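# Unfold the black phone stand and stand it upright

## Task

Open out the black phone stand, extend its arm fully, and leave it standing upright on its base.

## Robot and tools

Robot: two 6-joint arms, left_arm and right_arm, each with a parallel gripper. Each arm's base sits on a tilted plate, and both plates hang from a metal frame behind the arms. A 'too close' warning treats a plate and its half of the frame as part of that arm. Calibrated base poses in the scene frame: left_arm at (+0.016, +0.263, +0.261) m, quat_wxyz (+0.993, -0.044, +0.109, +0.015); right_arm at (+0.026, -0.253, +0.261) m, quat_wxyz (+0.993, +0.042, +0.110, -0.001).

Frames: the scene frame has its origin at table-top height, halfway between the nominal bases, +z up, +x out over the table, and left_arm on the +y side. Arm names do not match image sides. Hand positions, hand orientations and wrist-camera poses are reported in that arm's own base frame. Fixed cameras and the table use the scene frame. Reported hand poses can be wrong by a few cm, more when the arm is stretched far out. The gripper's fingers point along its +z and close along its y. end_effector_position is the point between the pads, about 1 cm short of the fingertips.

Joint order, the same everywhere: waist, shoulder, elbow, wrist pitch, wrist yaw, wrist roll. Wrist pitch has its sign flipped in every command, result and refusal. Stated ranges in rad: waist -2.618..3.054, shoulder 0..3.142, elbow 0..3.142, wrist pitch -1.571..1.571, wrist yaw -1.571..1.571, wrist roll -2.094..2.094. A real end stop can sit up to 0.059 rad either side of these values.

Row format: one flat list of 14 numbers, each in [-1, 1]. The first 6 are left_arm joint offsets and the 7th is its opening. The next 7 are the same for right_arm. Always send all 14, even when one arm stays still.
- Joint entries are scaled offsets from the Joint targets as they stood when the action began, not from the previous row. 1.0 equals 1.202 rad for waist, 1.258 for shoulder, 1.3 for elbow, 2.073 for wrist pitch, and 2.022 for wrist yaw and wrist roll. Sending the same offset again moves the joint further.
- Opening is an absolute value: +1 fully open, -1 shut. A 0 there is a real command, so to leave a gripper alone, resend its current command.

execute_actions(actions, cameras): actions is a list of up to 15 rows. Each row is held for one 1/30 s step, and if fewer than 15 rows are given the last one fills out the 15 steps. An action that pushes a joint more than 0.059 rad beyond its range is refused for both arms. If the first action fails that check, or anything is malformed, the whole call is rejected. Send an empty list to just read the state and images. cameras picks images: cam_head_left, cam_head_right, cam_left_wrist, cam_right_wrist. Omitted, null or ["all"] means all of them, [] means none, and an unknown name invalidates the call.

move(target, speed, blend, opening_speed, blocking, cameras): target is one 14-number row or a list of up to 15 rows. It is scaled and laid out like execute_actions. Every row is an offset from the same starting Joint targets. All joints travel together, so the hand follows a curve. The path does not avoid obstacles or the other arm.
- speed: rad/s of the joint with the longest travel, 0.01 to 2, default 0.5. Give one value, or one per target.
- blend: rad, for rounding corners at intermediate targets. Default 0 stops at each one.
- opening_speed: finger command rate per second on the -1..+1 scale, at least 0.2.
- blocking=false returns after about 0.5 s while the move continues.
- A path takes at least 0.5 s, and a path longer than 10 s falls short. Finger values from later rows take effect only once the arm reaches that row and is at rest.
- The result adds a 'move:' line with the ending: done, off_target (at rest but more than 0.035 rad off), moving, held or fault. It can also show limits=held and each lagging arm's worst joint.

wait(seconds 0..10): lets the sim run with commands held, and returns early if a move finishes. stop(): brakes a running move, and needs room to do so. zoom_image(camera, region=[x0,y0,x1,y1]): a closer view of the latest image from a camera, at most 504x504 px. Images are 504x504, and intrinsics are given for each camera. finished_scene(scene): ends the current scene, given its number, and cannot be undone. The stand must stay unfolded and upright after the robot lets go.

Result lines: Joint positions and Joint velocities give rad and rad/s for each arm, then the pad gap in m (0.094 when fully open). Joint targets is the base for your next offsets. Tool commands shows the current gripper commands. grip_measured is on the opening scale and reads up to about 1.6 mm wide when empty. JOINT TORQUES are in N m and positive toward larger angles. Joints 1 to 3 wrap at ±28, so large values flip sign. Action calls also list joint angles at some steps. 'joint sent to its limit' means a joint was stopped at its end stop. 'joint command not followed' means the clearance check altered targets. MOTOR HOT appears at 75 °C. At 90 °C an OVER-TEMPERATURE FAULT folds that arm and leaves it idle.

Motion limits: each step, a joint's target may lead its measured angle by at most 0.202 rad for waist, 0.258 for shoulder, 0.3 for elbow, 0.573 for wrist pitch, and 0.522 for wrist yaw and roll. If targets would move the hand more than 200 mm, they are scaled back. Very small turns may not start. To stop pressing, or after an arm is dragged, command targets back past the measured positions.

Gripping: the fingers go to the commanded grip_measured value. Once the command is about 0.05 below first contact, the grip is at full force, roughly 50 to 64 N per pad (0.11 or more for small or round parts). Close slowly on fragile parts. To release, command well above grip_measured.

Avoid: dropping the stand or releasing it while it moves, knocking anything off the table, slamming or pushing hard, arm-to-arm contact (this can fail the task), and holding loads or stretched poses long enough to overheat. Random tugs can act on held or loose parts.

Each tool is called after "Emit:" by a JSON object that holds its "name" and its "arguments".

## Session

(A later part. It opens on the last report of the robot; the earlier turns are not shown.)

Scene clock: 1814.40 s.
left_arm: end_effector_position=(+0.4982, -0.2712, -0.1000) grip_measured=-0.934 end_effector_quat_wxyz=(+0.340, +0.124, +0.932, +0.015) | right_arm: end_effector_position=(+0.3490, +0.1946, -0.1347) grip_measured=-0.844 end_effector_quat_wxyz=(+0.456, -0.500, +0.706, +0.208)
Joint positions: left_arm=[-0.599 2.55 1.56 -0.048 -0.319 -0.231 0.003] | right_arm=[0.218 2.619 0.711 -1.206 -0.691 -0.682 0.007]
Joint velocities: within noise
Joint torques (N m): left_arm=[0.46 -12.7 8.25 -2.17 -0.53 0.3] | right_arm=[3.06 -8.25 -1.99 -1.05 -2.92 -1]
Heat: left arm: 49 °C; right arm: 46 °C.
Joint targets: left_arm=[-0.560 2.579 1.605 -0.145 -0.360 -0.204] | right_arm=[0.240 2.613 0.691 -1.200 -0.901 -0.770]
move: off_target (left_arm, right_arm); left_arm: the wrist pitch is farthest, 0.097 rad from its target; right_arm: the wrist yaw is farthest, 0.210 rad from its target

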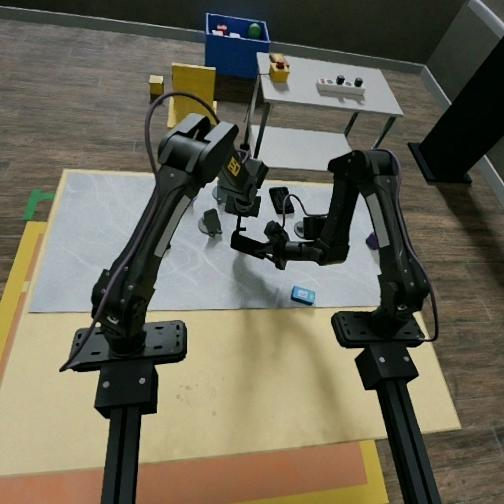

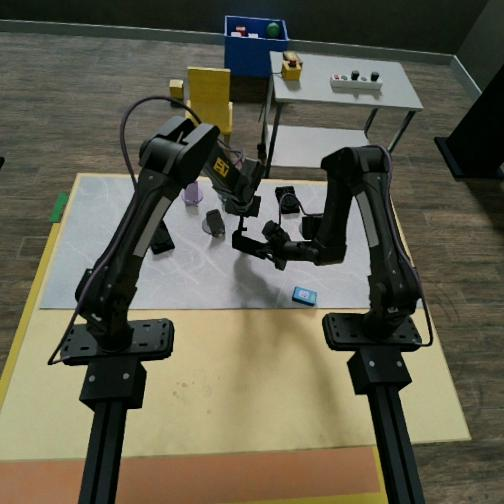

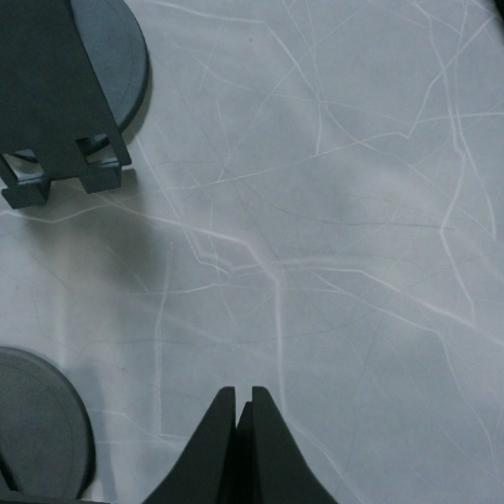

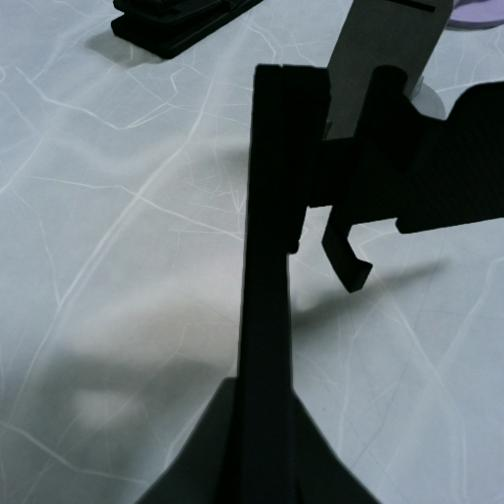

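Emit:
{"name": "move", "arguments": {"target": [-0.03,-0.015,-0.035,0.05,0.02,-0.01,-1,-0.02,0.0,0.015,0,0.1,0.045,-1], "speed": 0.15, "cameras": []}}

Emit:
{"name": "move", "arguments": {"target": [0,0,0,0,0,0,-0.5,0,0,0,0,0,0,-1], "opening_speed": 0.6}}

Scene clock: 1841.30 s.
left_arm: end_effector_position=(+0.4969, -0.2726, -0.1009) grip_measured=-0.934 end_effector_quat_wxyz=(+0.337, +0.122, +0.934, +0.010) | right_arm: end_effector_position=(+0.3514, +0.1917, -0.1367) grip_measured=-0.844 end_effector_quat_wxyz=(+0.452, -0.488, +0.718, +0.204)
Joint positions: left_arm=[-0.599 2.55 1.56 -0.043 -0.307 -0.238 0.003] | right_arm=[0.217 2.619 0.711 -1.204 -0.668 -0.658 0.007]
Joint velocities: within noise
Joint torques (N m): left_arm=[-2.52 -14.24 4.63 -1.11 -0.21 0.18] | right_arm=[1.09 -8.27 -0.29 -1.07 -0.75 -0.27]
Heat: left arm: 51 °C; right arm: 46 °C.
Joint targets: left_arm=[-0.596 2.560 1.559 -0.041 -0.320 -0.224] | right_arm=[0.216 2.613 0.711 -1.200 -0.699 -0.679]
move: done
No camera images: "cameras" was empty.

Scene clock: 1842.33 s.
left_arm: end_effector_position=(+0.4971, -0.2720, -0.1009) grip_measured=-0.502 end_effector_quat_wxyz=(+0.337, +0.126, +0.933, +0.012) | right_arm: end_effector_position=(+0.3514, +0.1916, -0.1368) grip_measured=-0.844 end_effector_quat_wxyz=(+0.453, -0.491, +0.716, +0.201)
Joint positions: left_arm=[-0.598 2.55 1.56 -0.043 -0.31 -0.23 0.023] | right_arm=[0.217 2.619 0.711 -1.203 -0.668 -0.668 0.007]
Joint velocities: within noise
Joint torques (N m): left_arm=[-2.63 -14.24 4.49 -1.13 -0.16 0.08] | right_arm=[1.07 -8.29 -0.25 -1.09 -0.75 -0.13]
Heat: left arm: 51 °C; right arm: 46 °C.
Joint targets: left_arm=[-0.596 2.560 1.559 -0.041 -0.320 -0.224] | right_arm=[0.216 2.613 0.711 -1.200 -0.699 -0.679]
move: done

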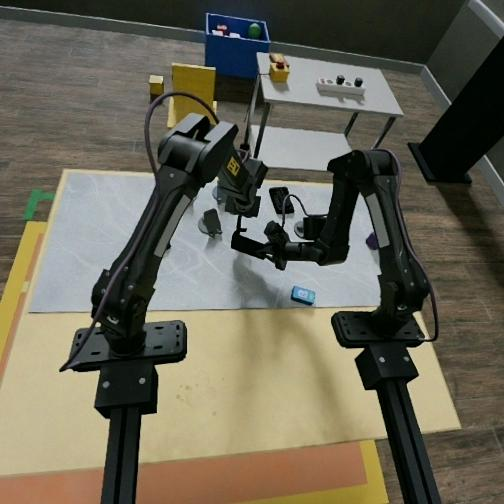

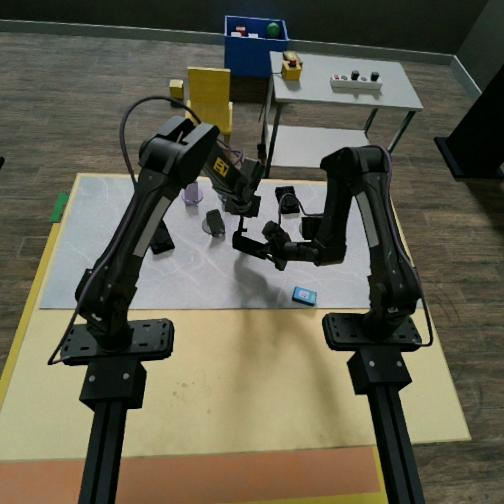

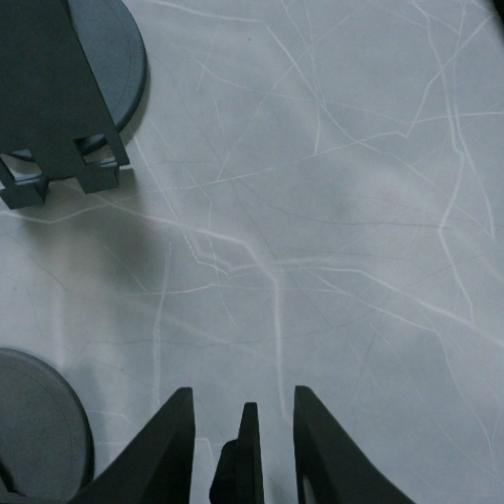

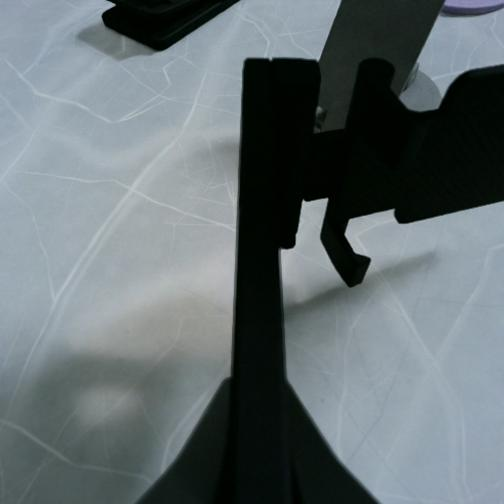

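Emit:
{"name": "move", "arguments": {"target": [[0,-0.12,-0.03,0.05,0,0,-0.3,0,0,0,0,0,0,-1],[0.35,-0.5,-0.35,0.1,0.2,0.3,0.5,0,0,0,0,0,0,-1]], "speed": 0.5, "blend": 0.05, "cameras": ["cam_head_left","cam_left_wrist"]}}

Scene clock: 1849.17 s.
left_arm: end_effector_position=(+0.4546, -0.0922, +0.0135) grip_measured=+0.498 end_effector_quat_wxyz=(+0.288, +0.271, +0.919, -0.005) | right_arm: end_effector_position=(+0.3514, +0.1917, -0.1368) grip_measured=-0.844 end_effector_quat_wxyz=(+0.453, -0.492, +0.716, +0.201)
Joint positions: left_arm=[-0.175 1.957 1.118 0.151 0.072 0.377 0.07] | right_arm=[0.217 2.619 0.711 -1.203 -0.668 -0.668 0.007]
Joint velocities: within noise
Joint torques (N m): left_arm=[-1.25 -14.22 3.84 -0.82 0.22 0.08] | right_arm=[1.16 -8.32 -0.28 -1.07 -0.71 -0.16]
Heat: left arm: 52 °C; right arm: 46 °C.
Joint targets: left_arm=[-0.175 1.932 1.104 0.166 0.085 0.382] | right_arm=[0.216 2.613 0.711 -1.200 -0.699 -0.679]
move: done
Images, in order (width x height): cam_head_left 504x504, cam_left_wrist 504x504.

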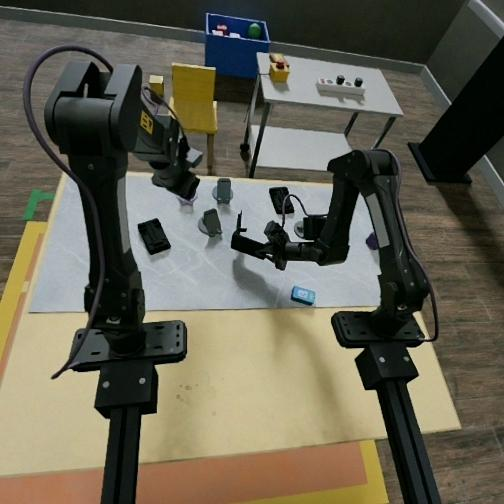

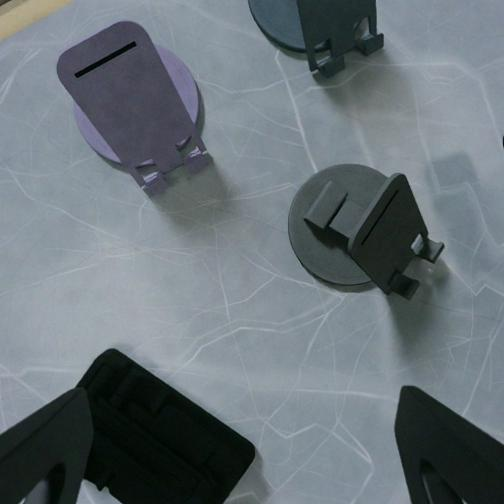

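Emit:
{"name": "move", "arguments": {"target": [[0,0,0,0,0,0,0.5,0.15,-0.25,0,0.05,0.2,0.12,-1],[0,0,0,0,0,0,0.5,0.5,-0.25,-0.04,0.0,0.6,0.38,-1],[0,0,0,0,0,0,0.5,0.6872,-0.0151,-0.0538,-0.0839,0.8437,0.5425,-1]], "speed": 0.5, "blend": 0.1}}

Scene clock: 1867.30 s.
left_arm: end_effector_position=(+0.4545, -0.0922, +0.0135) grip_measured=+0.498 end_effector_quat_wxyz=(+0.288, +0.271, +0.919, -0.006) | right_arm: end_effector_position=(+0.3088, +0.2299, -0.0809) grip_measured=-0.845 end_effector_quat_wxyz=(+0.591, -0.021, +0.806, -0.031)
Joint positions: left_arm=[-0.175 1.957 1.118 0.151 0.072 0.377 0.07] | right_arm=[1.032 2.57 0.646 -1.353 0.982 0.412 0.007]
Joint velocities: within noise
Joint torques (N m): left_arm=[-1.42 -14.22 3.73 -0.81 0.19 0.1] | right_arm=[2.84 -6.08 0.46 -1.41 0.53 0.01]
Heat: left arm: 55 °C; right arm: 46 °C.
Joint targets: left_arm=[-0.175 1.932 1.104 0.166 0.085 0.382] | right_arm=[1.042 2.594 0.641 -1.374 1.007 0.418]
move: done

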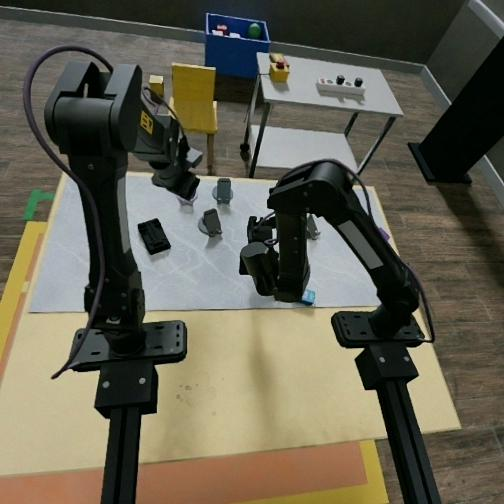

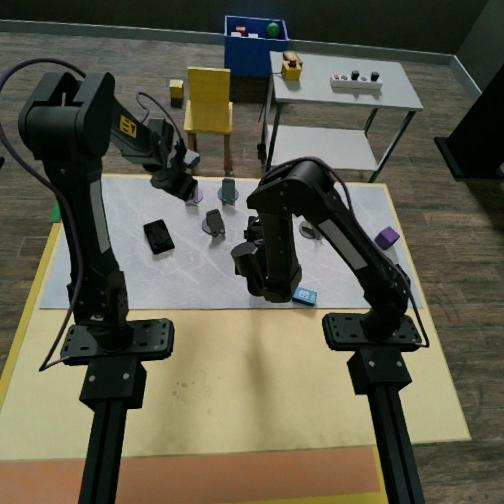

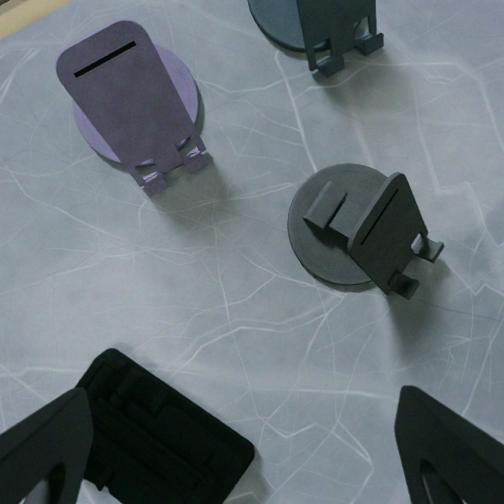

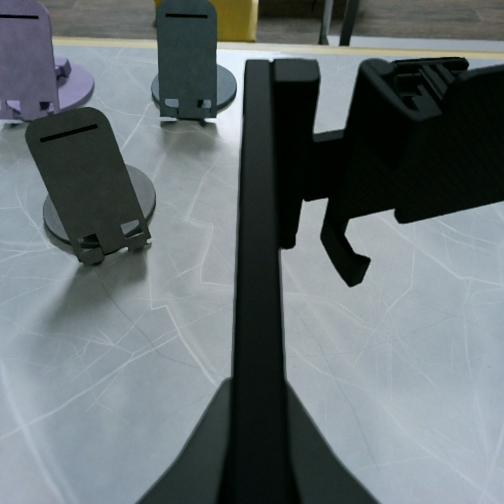

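Emit:
{"name": "execute_actions", "arguments": {"actions": []}}

Scene clock: 1893.57 s.
left_arm: end_effector_position=(+0.4544, -0.0922, +0.0134) grip_measured=+0.498 end_effector_quat_wxyz=(+0.288, +0.271, +0.919, -0.006) | right_arm: end_effector_position=(+0.3089, +0.2299, -0.0807) grip_measured=-0.845 end_effector_quat_wxyz=(+0.591, -0.020, +0.806, -0.031)
Joint positions: left_arm=[-0.175 1.957 1.118 0.152 0.072 0.377 0.07] | right_arm=[1.032 2.57 0.646 -1.354 0.983 0.413 0.007]
Joint velocities: within noise
Joint torques (N m): left_arm=[-1.24 -14.22 3.69 -0.82 0.22 0.1] | right_arm=[2.74 -6 0.39 -1.4 0.53 0.02]
Heat: left arm: 57 °C; right arm: 41 °C.
Joint targets: left_arm=[-0.175 1.932 1.104 0.167 0.085 0.382] | right_arm=[1.042 2.594 0.641 -1.374 1.007 0.418]
Tool commands: left_gripper/opening=+0.5 right_gripper/opening=-1.0

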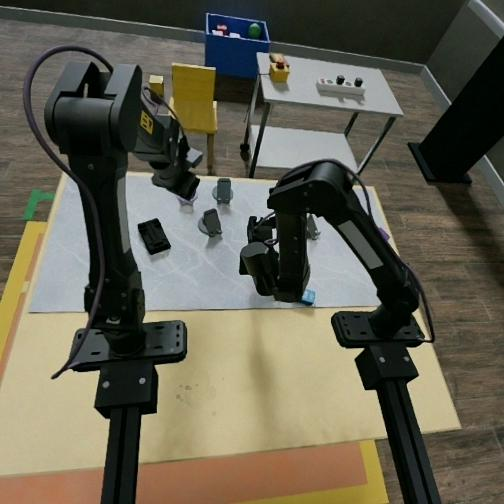

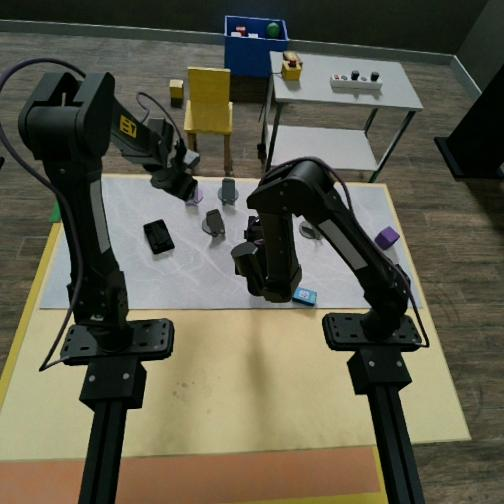

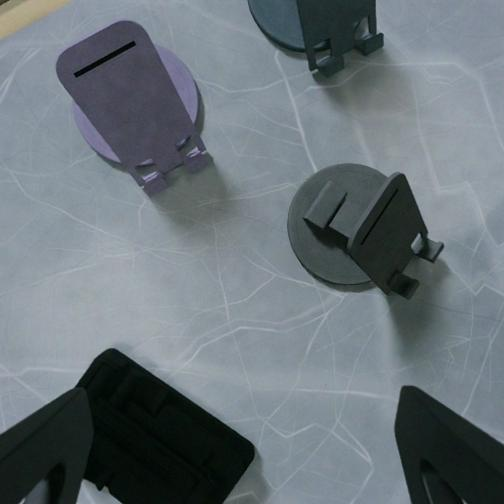

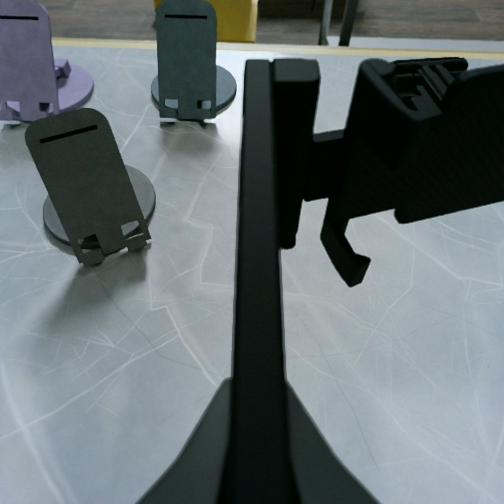

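Emit:
{"name": "zoom_image", "arguments": {"camera": "cam_right_wrist", "region": [200, 30, 504, 334]}}

Scaled by 1.658 from the camera's 504x504 image, which has a finer 720x720 frame.

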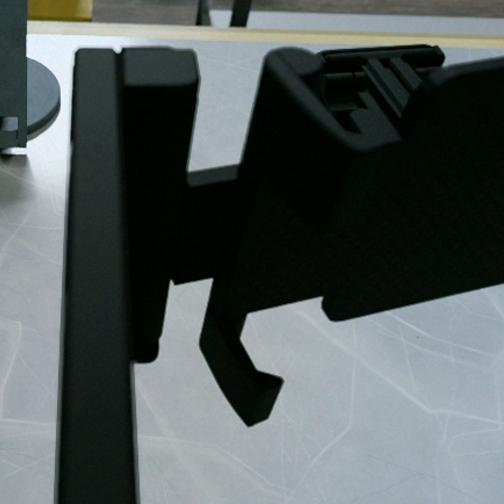

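Emit:
{"name": "move", "arguments": {"target": [[0,0,0,0,0,0,0.7,0,-0.386,-0.104,0.167,-0.007,-0.005,-1],[0.05,0.1,0,-0.5,0.5,-0.5,0.7,0,-0.386,-0.104,0.167,-0.007,-0.005,-1],[0.108,0.395,-0.130,-0.671,0.6355,-0.721,0.7,0,-0.386,-0.104,0.167,-0.007,-0.005,-1]], "speed": [0.3,0.6,0.5]}}

Scene clock: 1979.63 s.
left_arm: end_effector_position=(+0.3955, -0.1937, +0.0278) grip_measured=+0.698 end_effector_quat_wxyz=(+0.135, +0.030, +0.726, -0.674) | right_arm: end_effector_position=(+0.3066, +0.2261, +0.0020) grip_measured=-0.845 end_effector_quat_wxyz=(+0.590, -0.022, +0.807, -0.033)
Joint positions: left_arm=[-0.051 2.414 0.938 -1.215 1.355 -1.077 0.08] | right_arm=[1.032 2.135 0.517 -1.041 0.983 0.413 0.007]
Joint velocities: within noise
Joint torques (N m): left_arm=[-0.77 -10.82 1.8 -1.52 0.35 0.05] | right_arm=[2.5 -8.91 1.92 -1.07 0.37 -0.11]
Heat: left arm: 58 °C; right arm: 40 °C.
Joint targets: left_arm=[-0.045 2.428 0.935 -1.225 1.370 -1.076] | right_arm=[1.042 2.108 0.506 -1.028 0.993 0.408]
move: done

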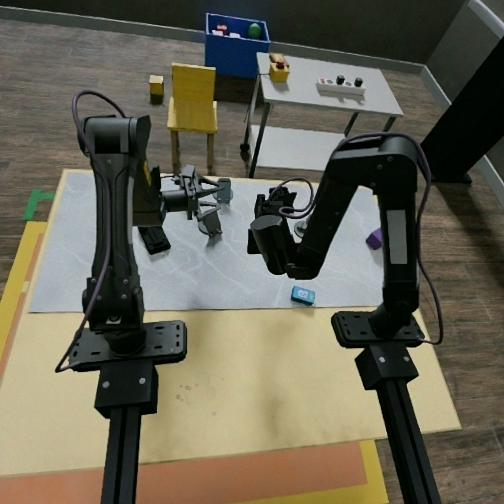

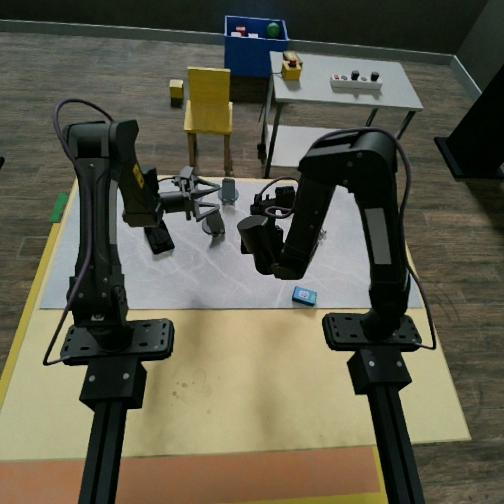

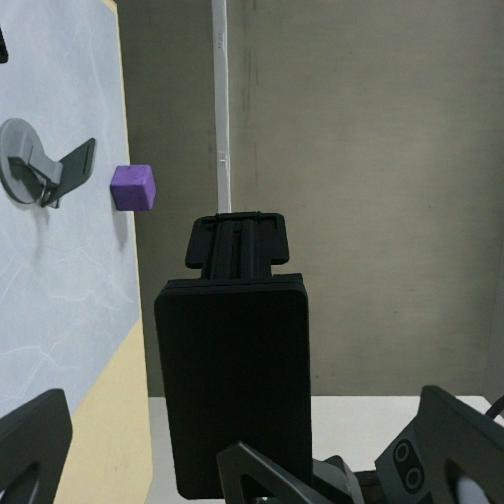

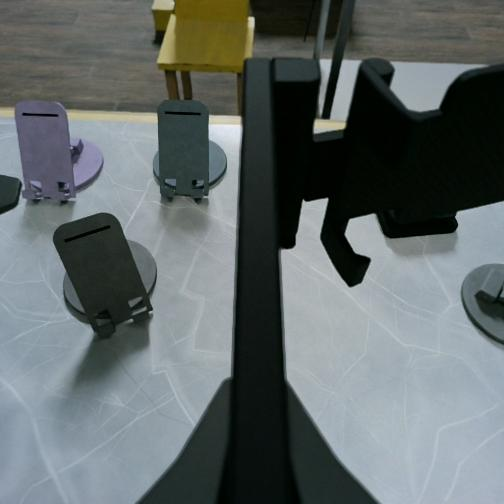

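Emit:
{"name": "move", "arguments": {"target": [[-0.0108,0.0223,-0.0815,-0.0709,-0.0059,-0.0277,0.9,0,0,0,0,0,0,-1],[-0.1265,0.0604,-0.0312,-0.1105,-0.0732,-0.0786,0.9,0,0,0,0,0,0,-1]], "speed": [0.2,0.2]}}

Emit:
{"name": "zoom_image", "arguments": {"camera": "cam_left_wrist", "region": [0, 0, 504, 504]}}

Scene clock: 2015.40 s.
left_arm: end_effector_position=(+0.3728, -0.2415, +0.0148) grip_measured=+0.898 end_effector_quat_wxyz=(+0.118, +0.015, +0.725, -0.679) | right_arm: end_effector_position=(+0.3066, +0.2261, +0.0020) grip_measured=-0.845 end_effector_quat_wxyz=(+0.590, -0.022, +0.807, -0.033)
Joint positions: left_arm=[-0.19 2.48 0.885 -1.444 1.225 -1.236 0.089] | right_arm=[1.032 2.135 0.517 -1.041 0.983 0.413 0.007]
Joint velocities: within noise
Joint torques (N m): left_arm=[-2.1 -9.58 2.4 -1.65 0.12 0.03] | right_arm=[2.45 -8.87 1.91 -1.09 0.39 -0.08]
Heat: left arm: 50 °C; right arm: 45 °C.
Joint targets: left_arm=[-0.197 2.504 0.895 -1.453 1.222 -1.235] | right_arm=[1.042 2.108 0.506 -1.028 0.993 0.408]
move: done

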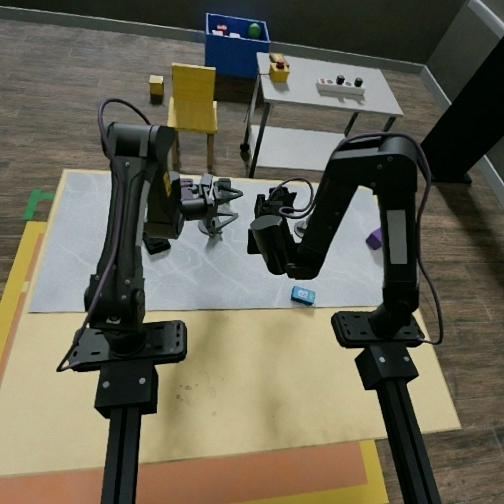

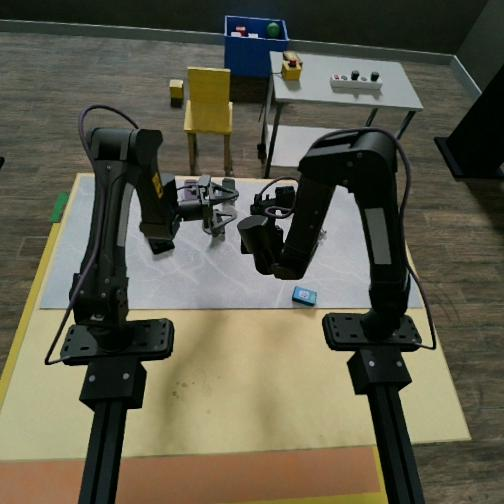

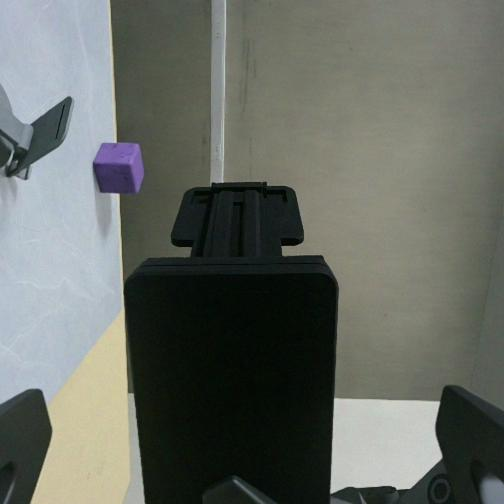

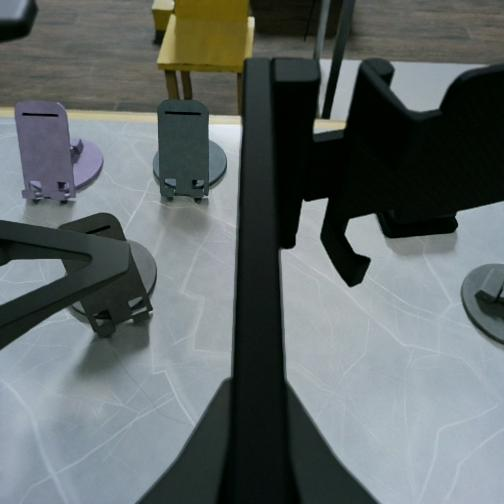

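Scaled by 1.000.

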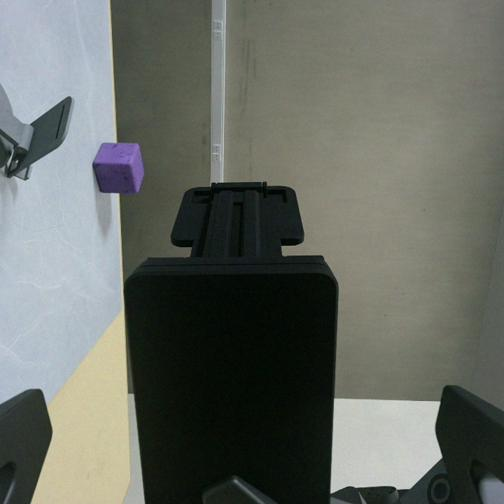

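Emit:
{"name": "move", "arguments": {"target": [-0.1254,0.0554,0.1008,0.0078,-0.0737,-0.0321,0.9,0,0,0,0,0,0,-1], "speed": 0.12}}

Scene clock: 2031.87 s.
left_arm: end_effector_position=(+0.3844, -0.3003, +0.0097) grip_measured=+0.898 end_effector_quat_wxyz=(+0.119, +0.013, +0.722, -0.682) | right_arm: end_effector_position=(+0.3066, +0.2261, +0.0020) grip_measured=-0.845 end_effector_quat_wxyz=(+0.590, -0.022, +0.807, -0.033)
Joint positions: left_arm=[-0.338 2.549 1.015 -1.445 1.077 -1.3 0.089] | right_arm=[1.032 2.135 0.517 -1.041 0.983 0.413 0.007]
Joint velocities: within noise
Joint torques (N m): left_arm=[-2.88 -10.24 2.93 -1.58 0.15 0] | right_arm=[2.62 -8.84 1.96 -1.1 0.37 -0.12]
Heat: left arm: 49 °C; right arm: 45 °C.
Joint targets: left_arm=[-0.348 2.574 1.026 -1.438 1.073 -1.299] | right_arm=[1.042 2.108 0.506 -1.028 0.993 0.408]
move: done

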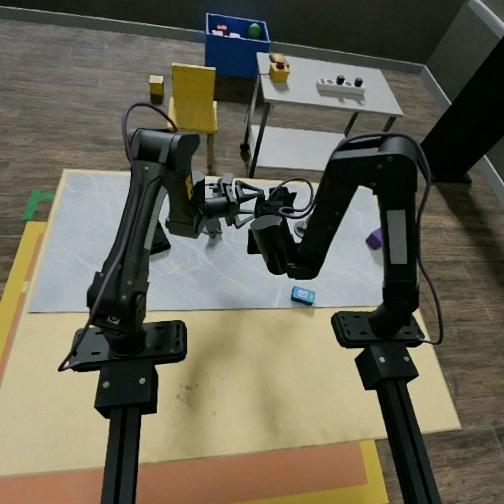

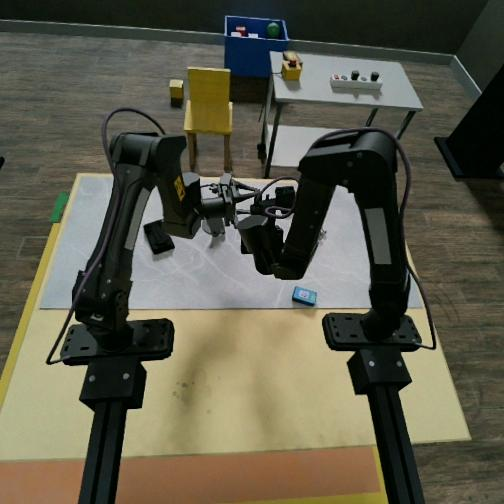

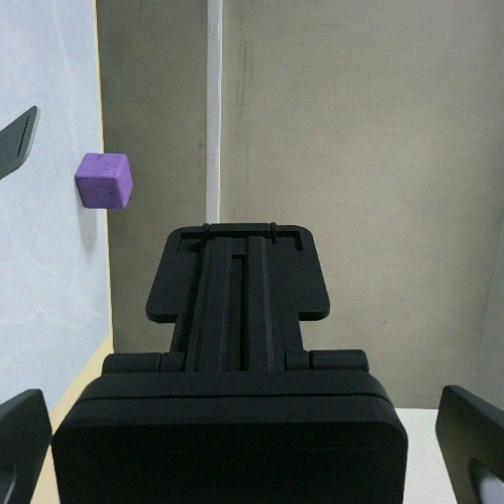

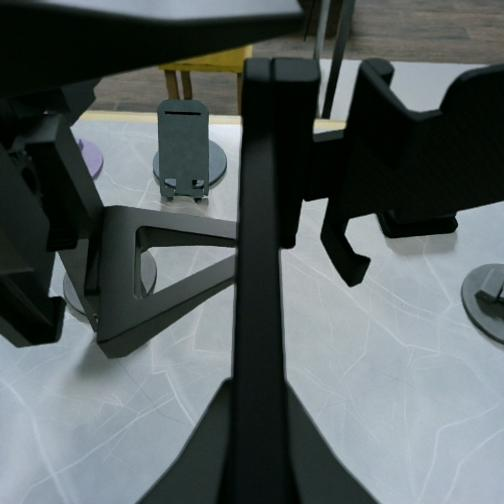

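Emit:
{"name": "move", "arguments": {"target": [[0,0.0089,0.0052,-0.0021,0,0,0.9,0,0,0,0,0,0,-1]], "speed": 0.1, "cameras": ["cam_left_wrist"]}}

Emit:
{"name": "move", "arguments": {"target": [0,0,0,0,0,0,0.52,0,0,0,0,0,0,-1], "opening_speed": 0.4, "cameras": ["cam_left_wrist"]}}

Scene clock: 2042.13 s.
left_arm: end_effector_position=(+0.3850, -0.3004, +0.0061) grip_measured=+0.898 end_effector_quat_wxyz=(+0.118, +0.011, +0.723, -0.681) | right_arm: end_effector_position=(+0.3066, +0.2261, +0.0020) grip_measured=-0.845 end_effector_quat_wxyz=(+0.590, -0.022, +0.807, -0.033)
Joint positions: left_arm=[-0.338 2.56 1.021 -1.445 1.076 -1.301 0.089] | right_arm=[1.032 2.135 0.517 -1.041 0.983 0.413 0.007]
Joint velocities: within noise
Joint torques (N m): left_arm=[-2.76 -10.43 3.17 -1.6 0.16 0.04] | right_arm=[2.44 -8.99 1.8 -1.11 0.39 -0.09]
Heat: left arm: 48 °C; right arm: 46 °C.
Joint targets: left_arm=[-0.348 2.585 1.033 -1.442 1.073 -1.300] | right_arm=[1.042 2.108 0.506 -1.028 0.993 0.408]
move: done
Images, in order (width x height): cam_left_wrist 504x504.

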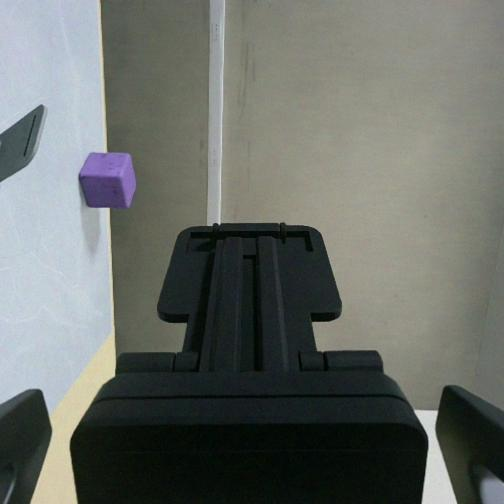

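Scene clock: 2043.30 s.
left_arm: end_effector_position=(+0.3851, -0.3005, +0.0062) grip_measured=+0.524 end_effector_quat_wxyz=(+0.118, +0.011, +0.723, -0.681) | right_arm: end_effector_position=(+0.3064, +0.2258, +0.0013) grip_measured=-0.845 end_effector_quat_wxyz=(+0.589, -0.023, +0.807, -0.034)
Joint positions: left_arm=[-0.338 2.56 1.022 -1.445 1.076 -1.301 0.072] | right_arm=[1.032 2.135 0.517 -1.036 0.983 0.413 0.007]
Joint velocities: within noise
Joint torques (N m): left_arm=[-2.84 -10.39 3.11 -1.65 0.14 0.02] | right_arm=[2.47 -8.8 1.84 -1.15 0.38 -0.11]
Heat: left arm: 48 °C; right arm: 46 °C.
Joint targets: left_arm=[-0.348 2.585 1.033 -1.442 1.073 -1.299] | right_arm=[1.042 2.108 0.506 -1.028 0.993 0.408]
move: done
Images, in order (width x height): cam_left_wrist 504x504.

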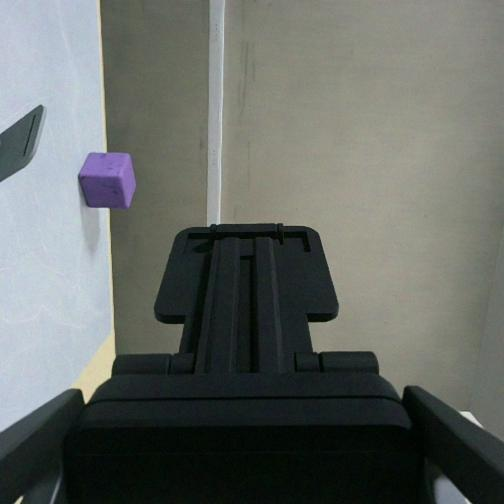

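Emit:
{"name": "move", "arguments": {"target": [0,0,0,0,0,0,0.0,0,0,0,0,0,0,-1], "opening_speed": 0.3, "cameras": ["cam_left_wrist","cam_right_wrist"]}}

Scene clock: 2048.27 s.
left_arm: end_effector_position=(+0.3851, -0.3005, +0.0062) grip_measured=+0.487 end_effector_quat_wxyz=(+0.118, +0.011, +0.723, -0.681) | right_arm: end_effector_position=(+0.3063, +0.2258, +0.0012) grip_measured=-0.845 end_effector_quat_wxyz=(+0.589, -0.023, +0.807, -0.035)
Joint positions: left_arm=[-0.338 2.56 1.022 -1.445 1.076 -1.301 0.07] | right_arm=[1.032 2.135 0.517 -1.036 0.983 0.413 0.007]
Joint velocities: within noise
Joint torques (N m): left_arm=[-2.91 -10.41 3.18 -1.66 0.13 0.03] | right_arm=[2.41 -8.9 1.81 -1.11 0.4 -0.06]
Heat: left arm: 47 °C; right arm: 46 °C.
Joint targets: left_arm=[-0.348 2.585 1.033 -1.442 1.073 -1.299] | right_arm=[1.042 2.108 0.506 -1.028 0.993 0.408]
move: done
Images, in order (width x height): cam_left_wrist 504x504, cam_right_wrist 504x504.

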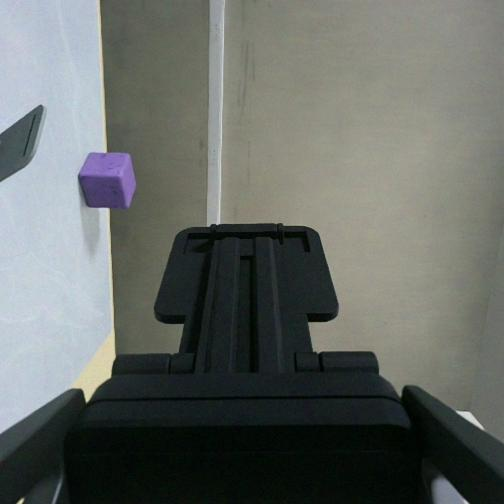

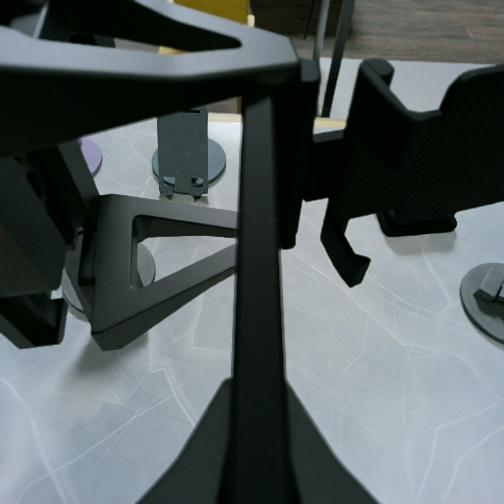

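Emit:
{"name": "move", "arguments": {"target": [[0,0,0,0,0,0,-0.5,0,0,0,0,0,0,-0.45],[0,0,0,0,0,0,-0.5,0.1011,-0.2262,-0.0189,0.1886,0.0506,0.0752,-0.45],[0,0,0,0,0,0,-0.5,0.2173,-0.4084,0.0419,0.4457,0.0981,0.1969,-0.45]], "speed": [0.1,0.25,0.4], "opening_speed": 0.5}}

Scene clock: 2102.63 s.
left_arm: end_effector_position=(+0.3855, -0.3002, +0.0042) grip_measured=+0.487 end_effector_quat_wxyz=(+0.118, +0.008, +0.724, -0.680) | right_arm: end_effector_position=(+0.2343, +0.2264, +0.0813) grip_measured=-0.453 end_effector_quat_wxyz=(+0.583, -0.030, +0.811, -0.043)
Joint positions: left_arm=[-0.338 2.564 1.022 -1.444 1.071 -1.302 0.07] | right_arm=[1.292 1.615 0.538 -0.13 1.169 0.798 0.026]
Joint velocities: within noise
Joint torques (N m): left_arm=[-2.92 -10.66 2.92 -1.64 0.15 -0.01] | right_arm=[2.26 -6.31 7.86 -0.61 0.71 0.09]
Heat: left arm: 47 °C; right arm: 46 °C.
Joint targets: left_arm=[-0.348 2.585 1.033 -1.442 1.073 -1.299] | right_arm=[1.303 1.595 0.560 -0.104 1.191 0.806]
move: done

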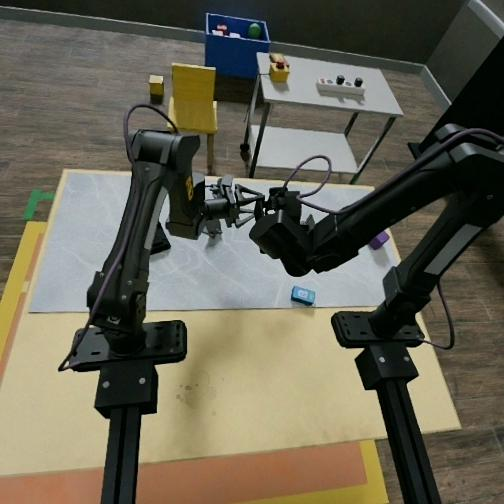

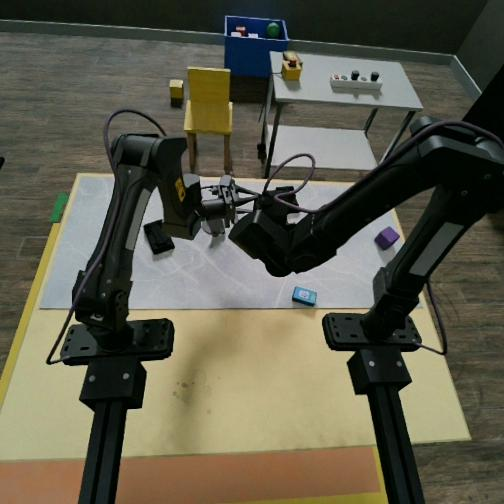

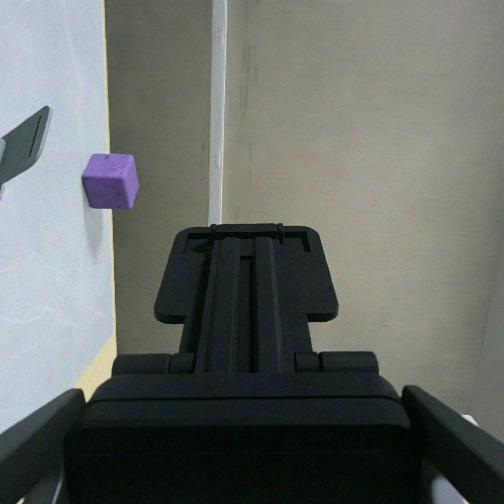

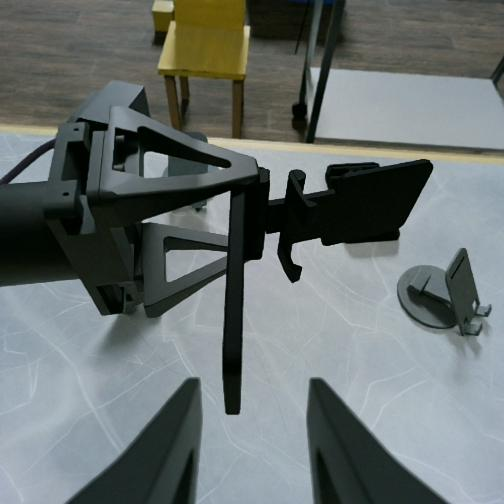

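Emit:
{"name": "zoom_image", "arguments": {"camera": "cam_right_wrist", "region": [200, 130, 460, 390]}}

Scaled by 1.938 from the camera's 504x504 image, which has a finer 720x720 frame.

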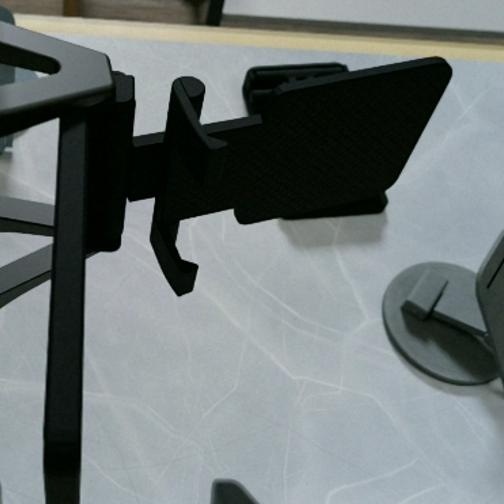

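Emit:
{"name": "move", "arguments": {"target": [[0,0,0,0,0,0,-0.5,0,-0.1153,0,-0.384,0,0,-0.45],[0,0,0,0,0,0,-0.5,-0.959,-0.0755,0,-0.3357,-0.0945,0.0465,0.2],[0.1127,-0.2553,-0.0098,0.1676,0.0662,0.0198,-0.5,-0.959,-0.0755,0,-0.3357,-0.0945,0.0465,0.8]], "speed": [0.6,0.7,0.2]}}

Scene clock: 2149.77 s.
left_arm: end_effector_position=(+0.4131, -0.2593, +0.0767) grip_measured=+0.487 end_effector_quat_wxyz=(+0.104, -0.007, +0.729, -0.676) | right_arm: end_effector_position=(+0.3722, -0.0937, +0.2000) grip_measured=+0.797 end_effector_quat_wxyz=(+0.685, +0.536, +0.492, -0.017)
Joint positions: left_arm=[-0.217 2.294 1.022 -1.101 1.187 -1.27 0.07] | right_arm=[0.153 1.479 0.538 -0.829 1.004 0.898 0.084]
Joint velocities: within noise
Joint torques (N m): left_arm=[-1.32 -15.57 3.03 -1.51 0.38 0.14] | right_arm=[0.21 -4.21 8.03 -1.09 0.1 -0.01]
Heat: left arm: 49 °C; right arm: 40 °C.
Joint targets: left_arm=[-0.212 2.264 1.020 -1.094 1.206 -1.260] | right_arm=[0.150 1.500 0.560 -0.799 1.000 0.900]
move: done

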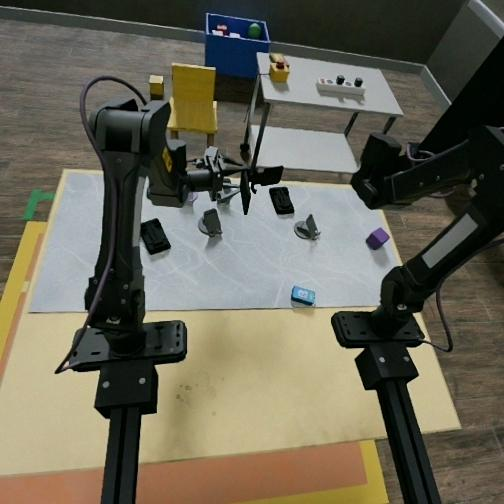

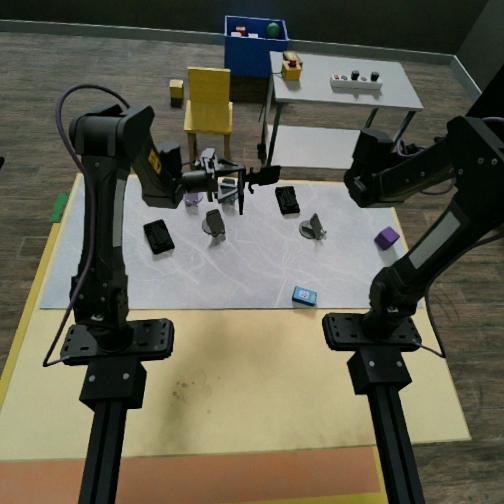

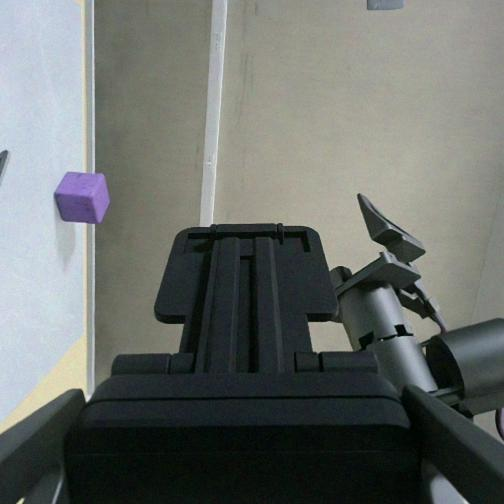

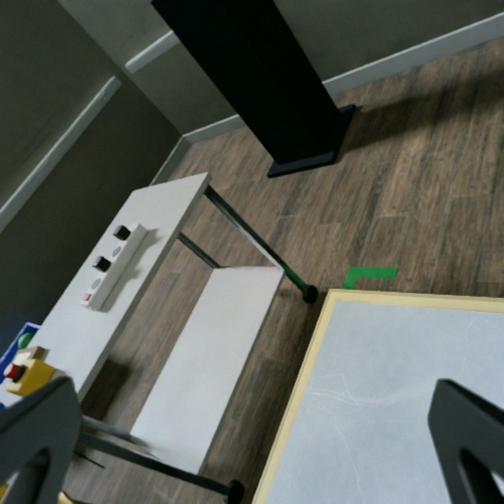

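Emit:
{"name": "move", "arguments": {"target": [[0,0,0,0,0,0,-0.5,-0.499,0.0795,0.031,-0.048,-0.4946,0.0495,0.8],[0,0,0,0,0,0,-0.5,-0.499,0.318,0.1077,-0.1447,-0.9644,0.1484,0.8]], "speed": 0.8, "blend": 0.2, "cameras": ["cam_right_wrist","cam_head_right"]}}

Scene clock: 2159.43 s.
left_arm: end_effector_position=(+0.4130, -0.2593, +0.0766) grip_measured=+0.487 end_effector_quat_wxyz=(+0.103, -0.007, +0.729, -0.676) | right_arm: end_effector_position=(+0.4406, -0.0491, +0.1450) grip_measured=+0.797 end_effector_quat_wxyz=(+0.429, +0.282, +0.673, +0.533)
Joint positions: left_arm=[-0.217 2.294 1.022 -1.1 1.187 -1.269 0.07] | right_arm=[-0.443 1.874 0.678 -1.086 -0.937 1.2 0.084]
Joint velocities: within noise
Joint torques (N m): left_arm=[-1.11 -15.58 3.33 -1.52 0.42 0.13] | right_arm=[-0.69 -5.97 6.43 -1.55 -0.32 -0.05]
Heat: left arm: 52 °C; right arm: 40 °C.
Joint targets: left_arm=[-0.212 2.264 1.020 -1.094 1.206 -1.259] | right_arm=[-0.450 1.900 0.700 -1.100 -0.950 1.200]
move: done
Images, in order (width x height): cam_head_right 504x504, cam_right_wrist 504x504.

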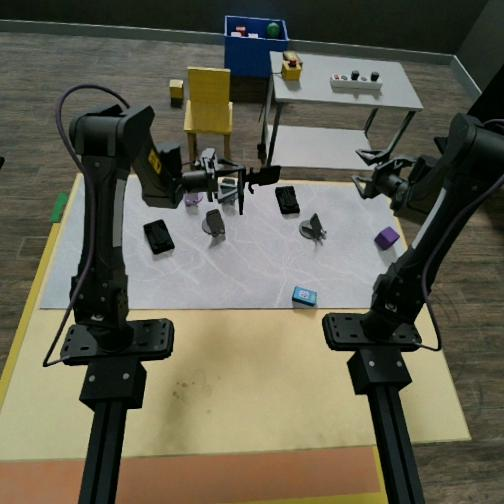

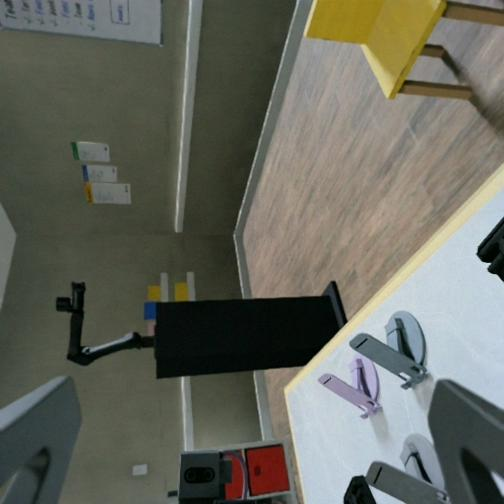

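Emit:
{"name": "move", "arguments": {"target": [[0,0,0,0,0,0,-0.5,0,0.0795,0.0385,-0.0724,-0.2151,0.0495,0.7],[0,0,0,0,0,0,-0.5,0.2413,0.2345,0.0892,-0.1249,-0.2151,0.0564,0.7]], "speed": [0.5,0.3], "blend": 0.05}}

Scene clock: 2167.37 s.
left_arm: end_effector_position=(+0.4129, -0.2593, +0.0766) grip_measured=+0.487 end_effector_quat_wxyz=(+0.103, -0.007, +0.729, -0.676) | right_arm: end_effector_position=(+0.4048, +0.1124, +0.1068) grip_measured=+0.703 end_effector_quat_wxyz=(+0.206, +0.044, +0.707, +0.675)
Joint positions: left_arm=[-0.217 2.294 1.022 -1.1 1.188 -1.269 0.07] | right_arm=[-0.161 2.166 0.799 -1.345 -1.373 1.315 0.08]
Joint velocities: within noise
Joint torques (N m): left_arm=[-1.29 -15.53 3.21 -1.5 0.44 0.13] | right_arm=[0.55 -6.79 4.63 -1.28 -0.28 -0.03]
Heat: left arm: 55 °C; right arm: 39 °C.
Joint targets: left_arm=[-0.212 2.264 1.020 -1.094 1.207 -1.259] | right_arm=[-0.159 2.195 0.816 -1.359 -1.385 1.314]
move: done

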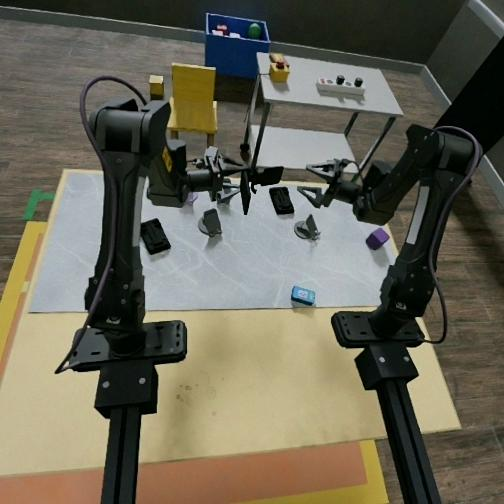

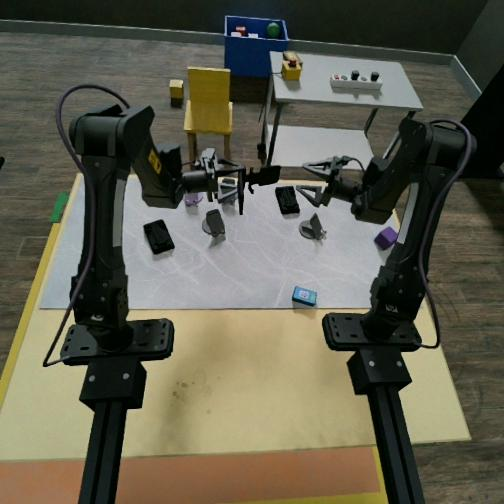

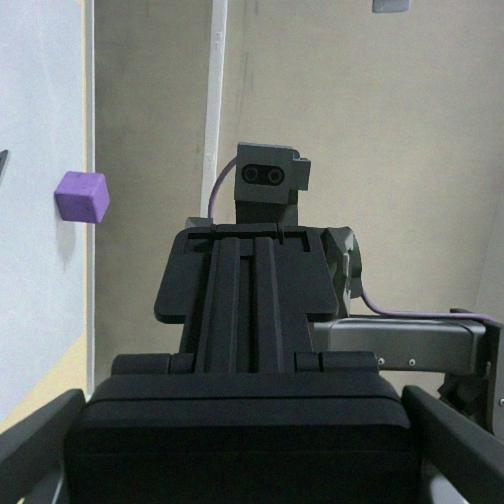

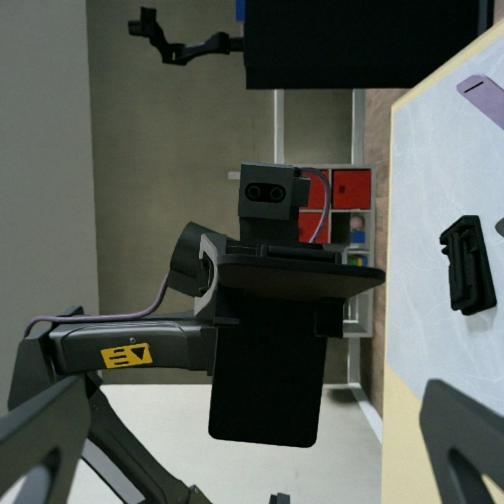

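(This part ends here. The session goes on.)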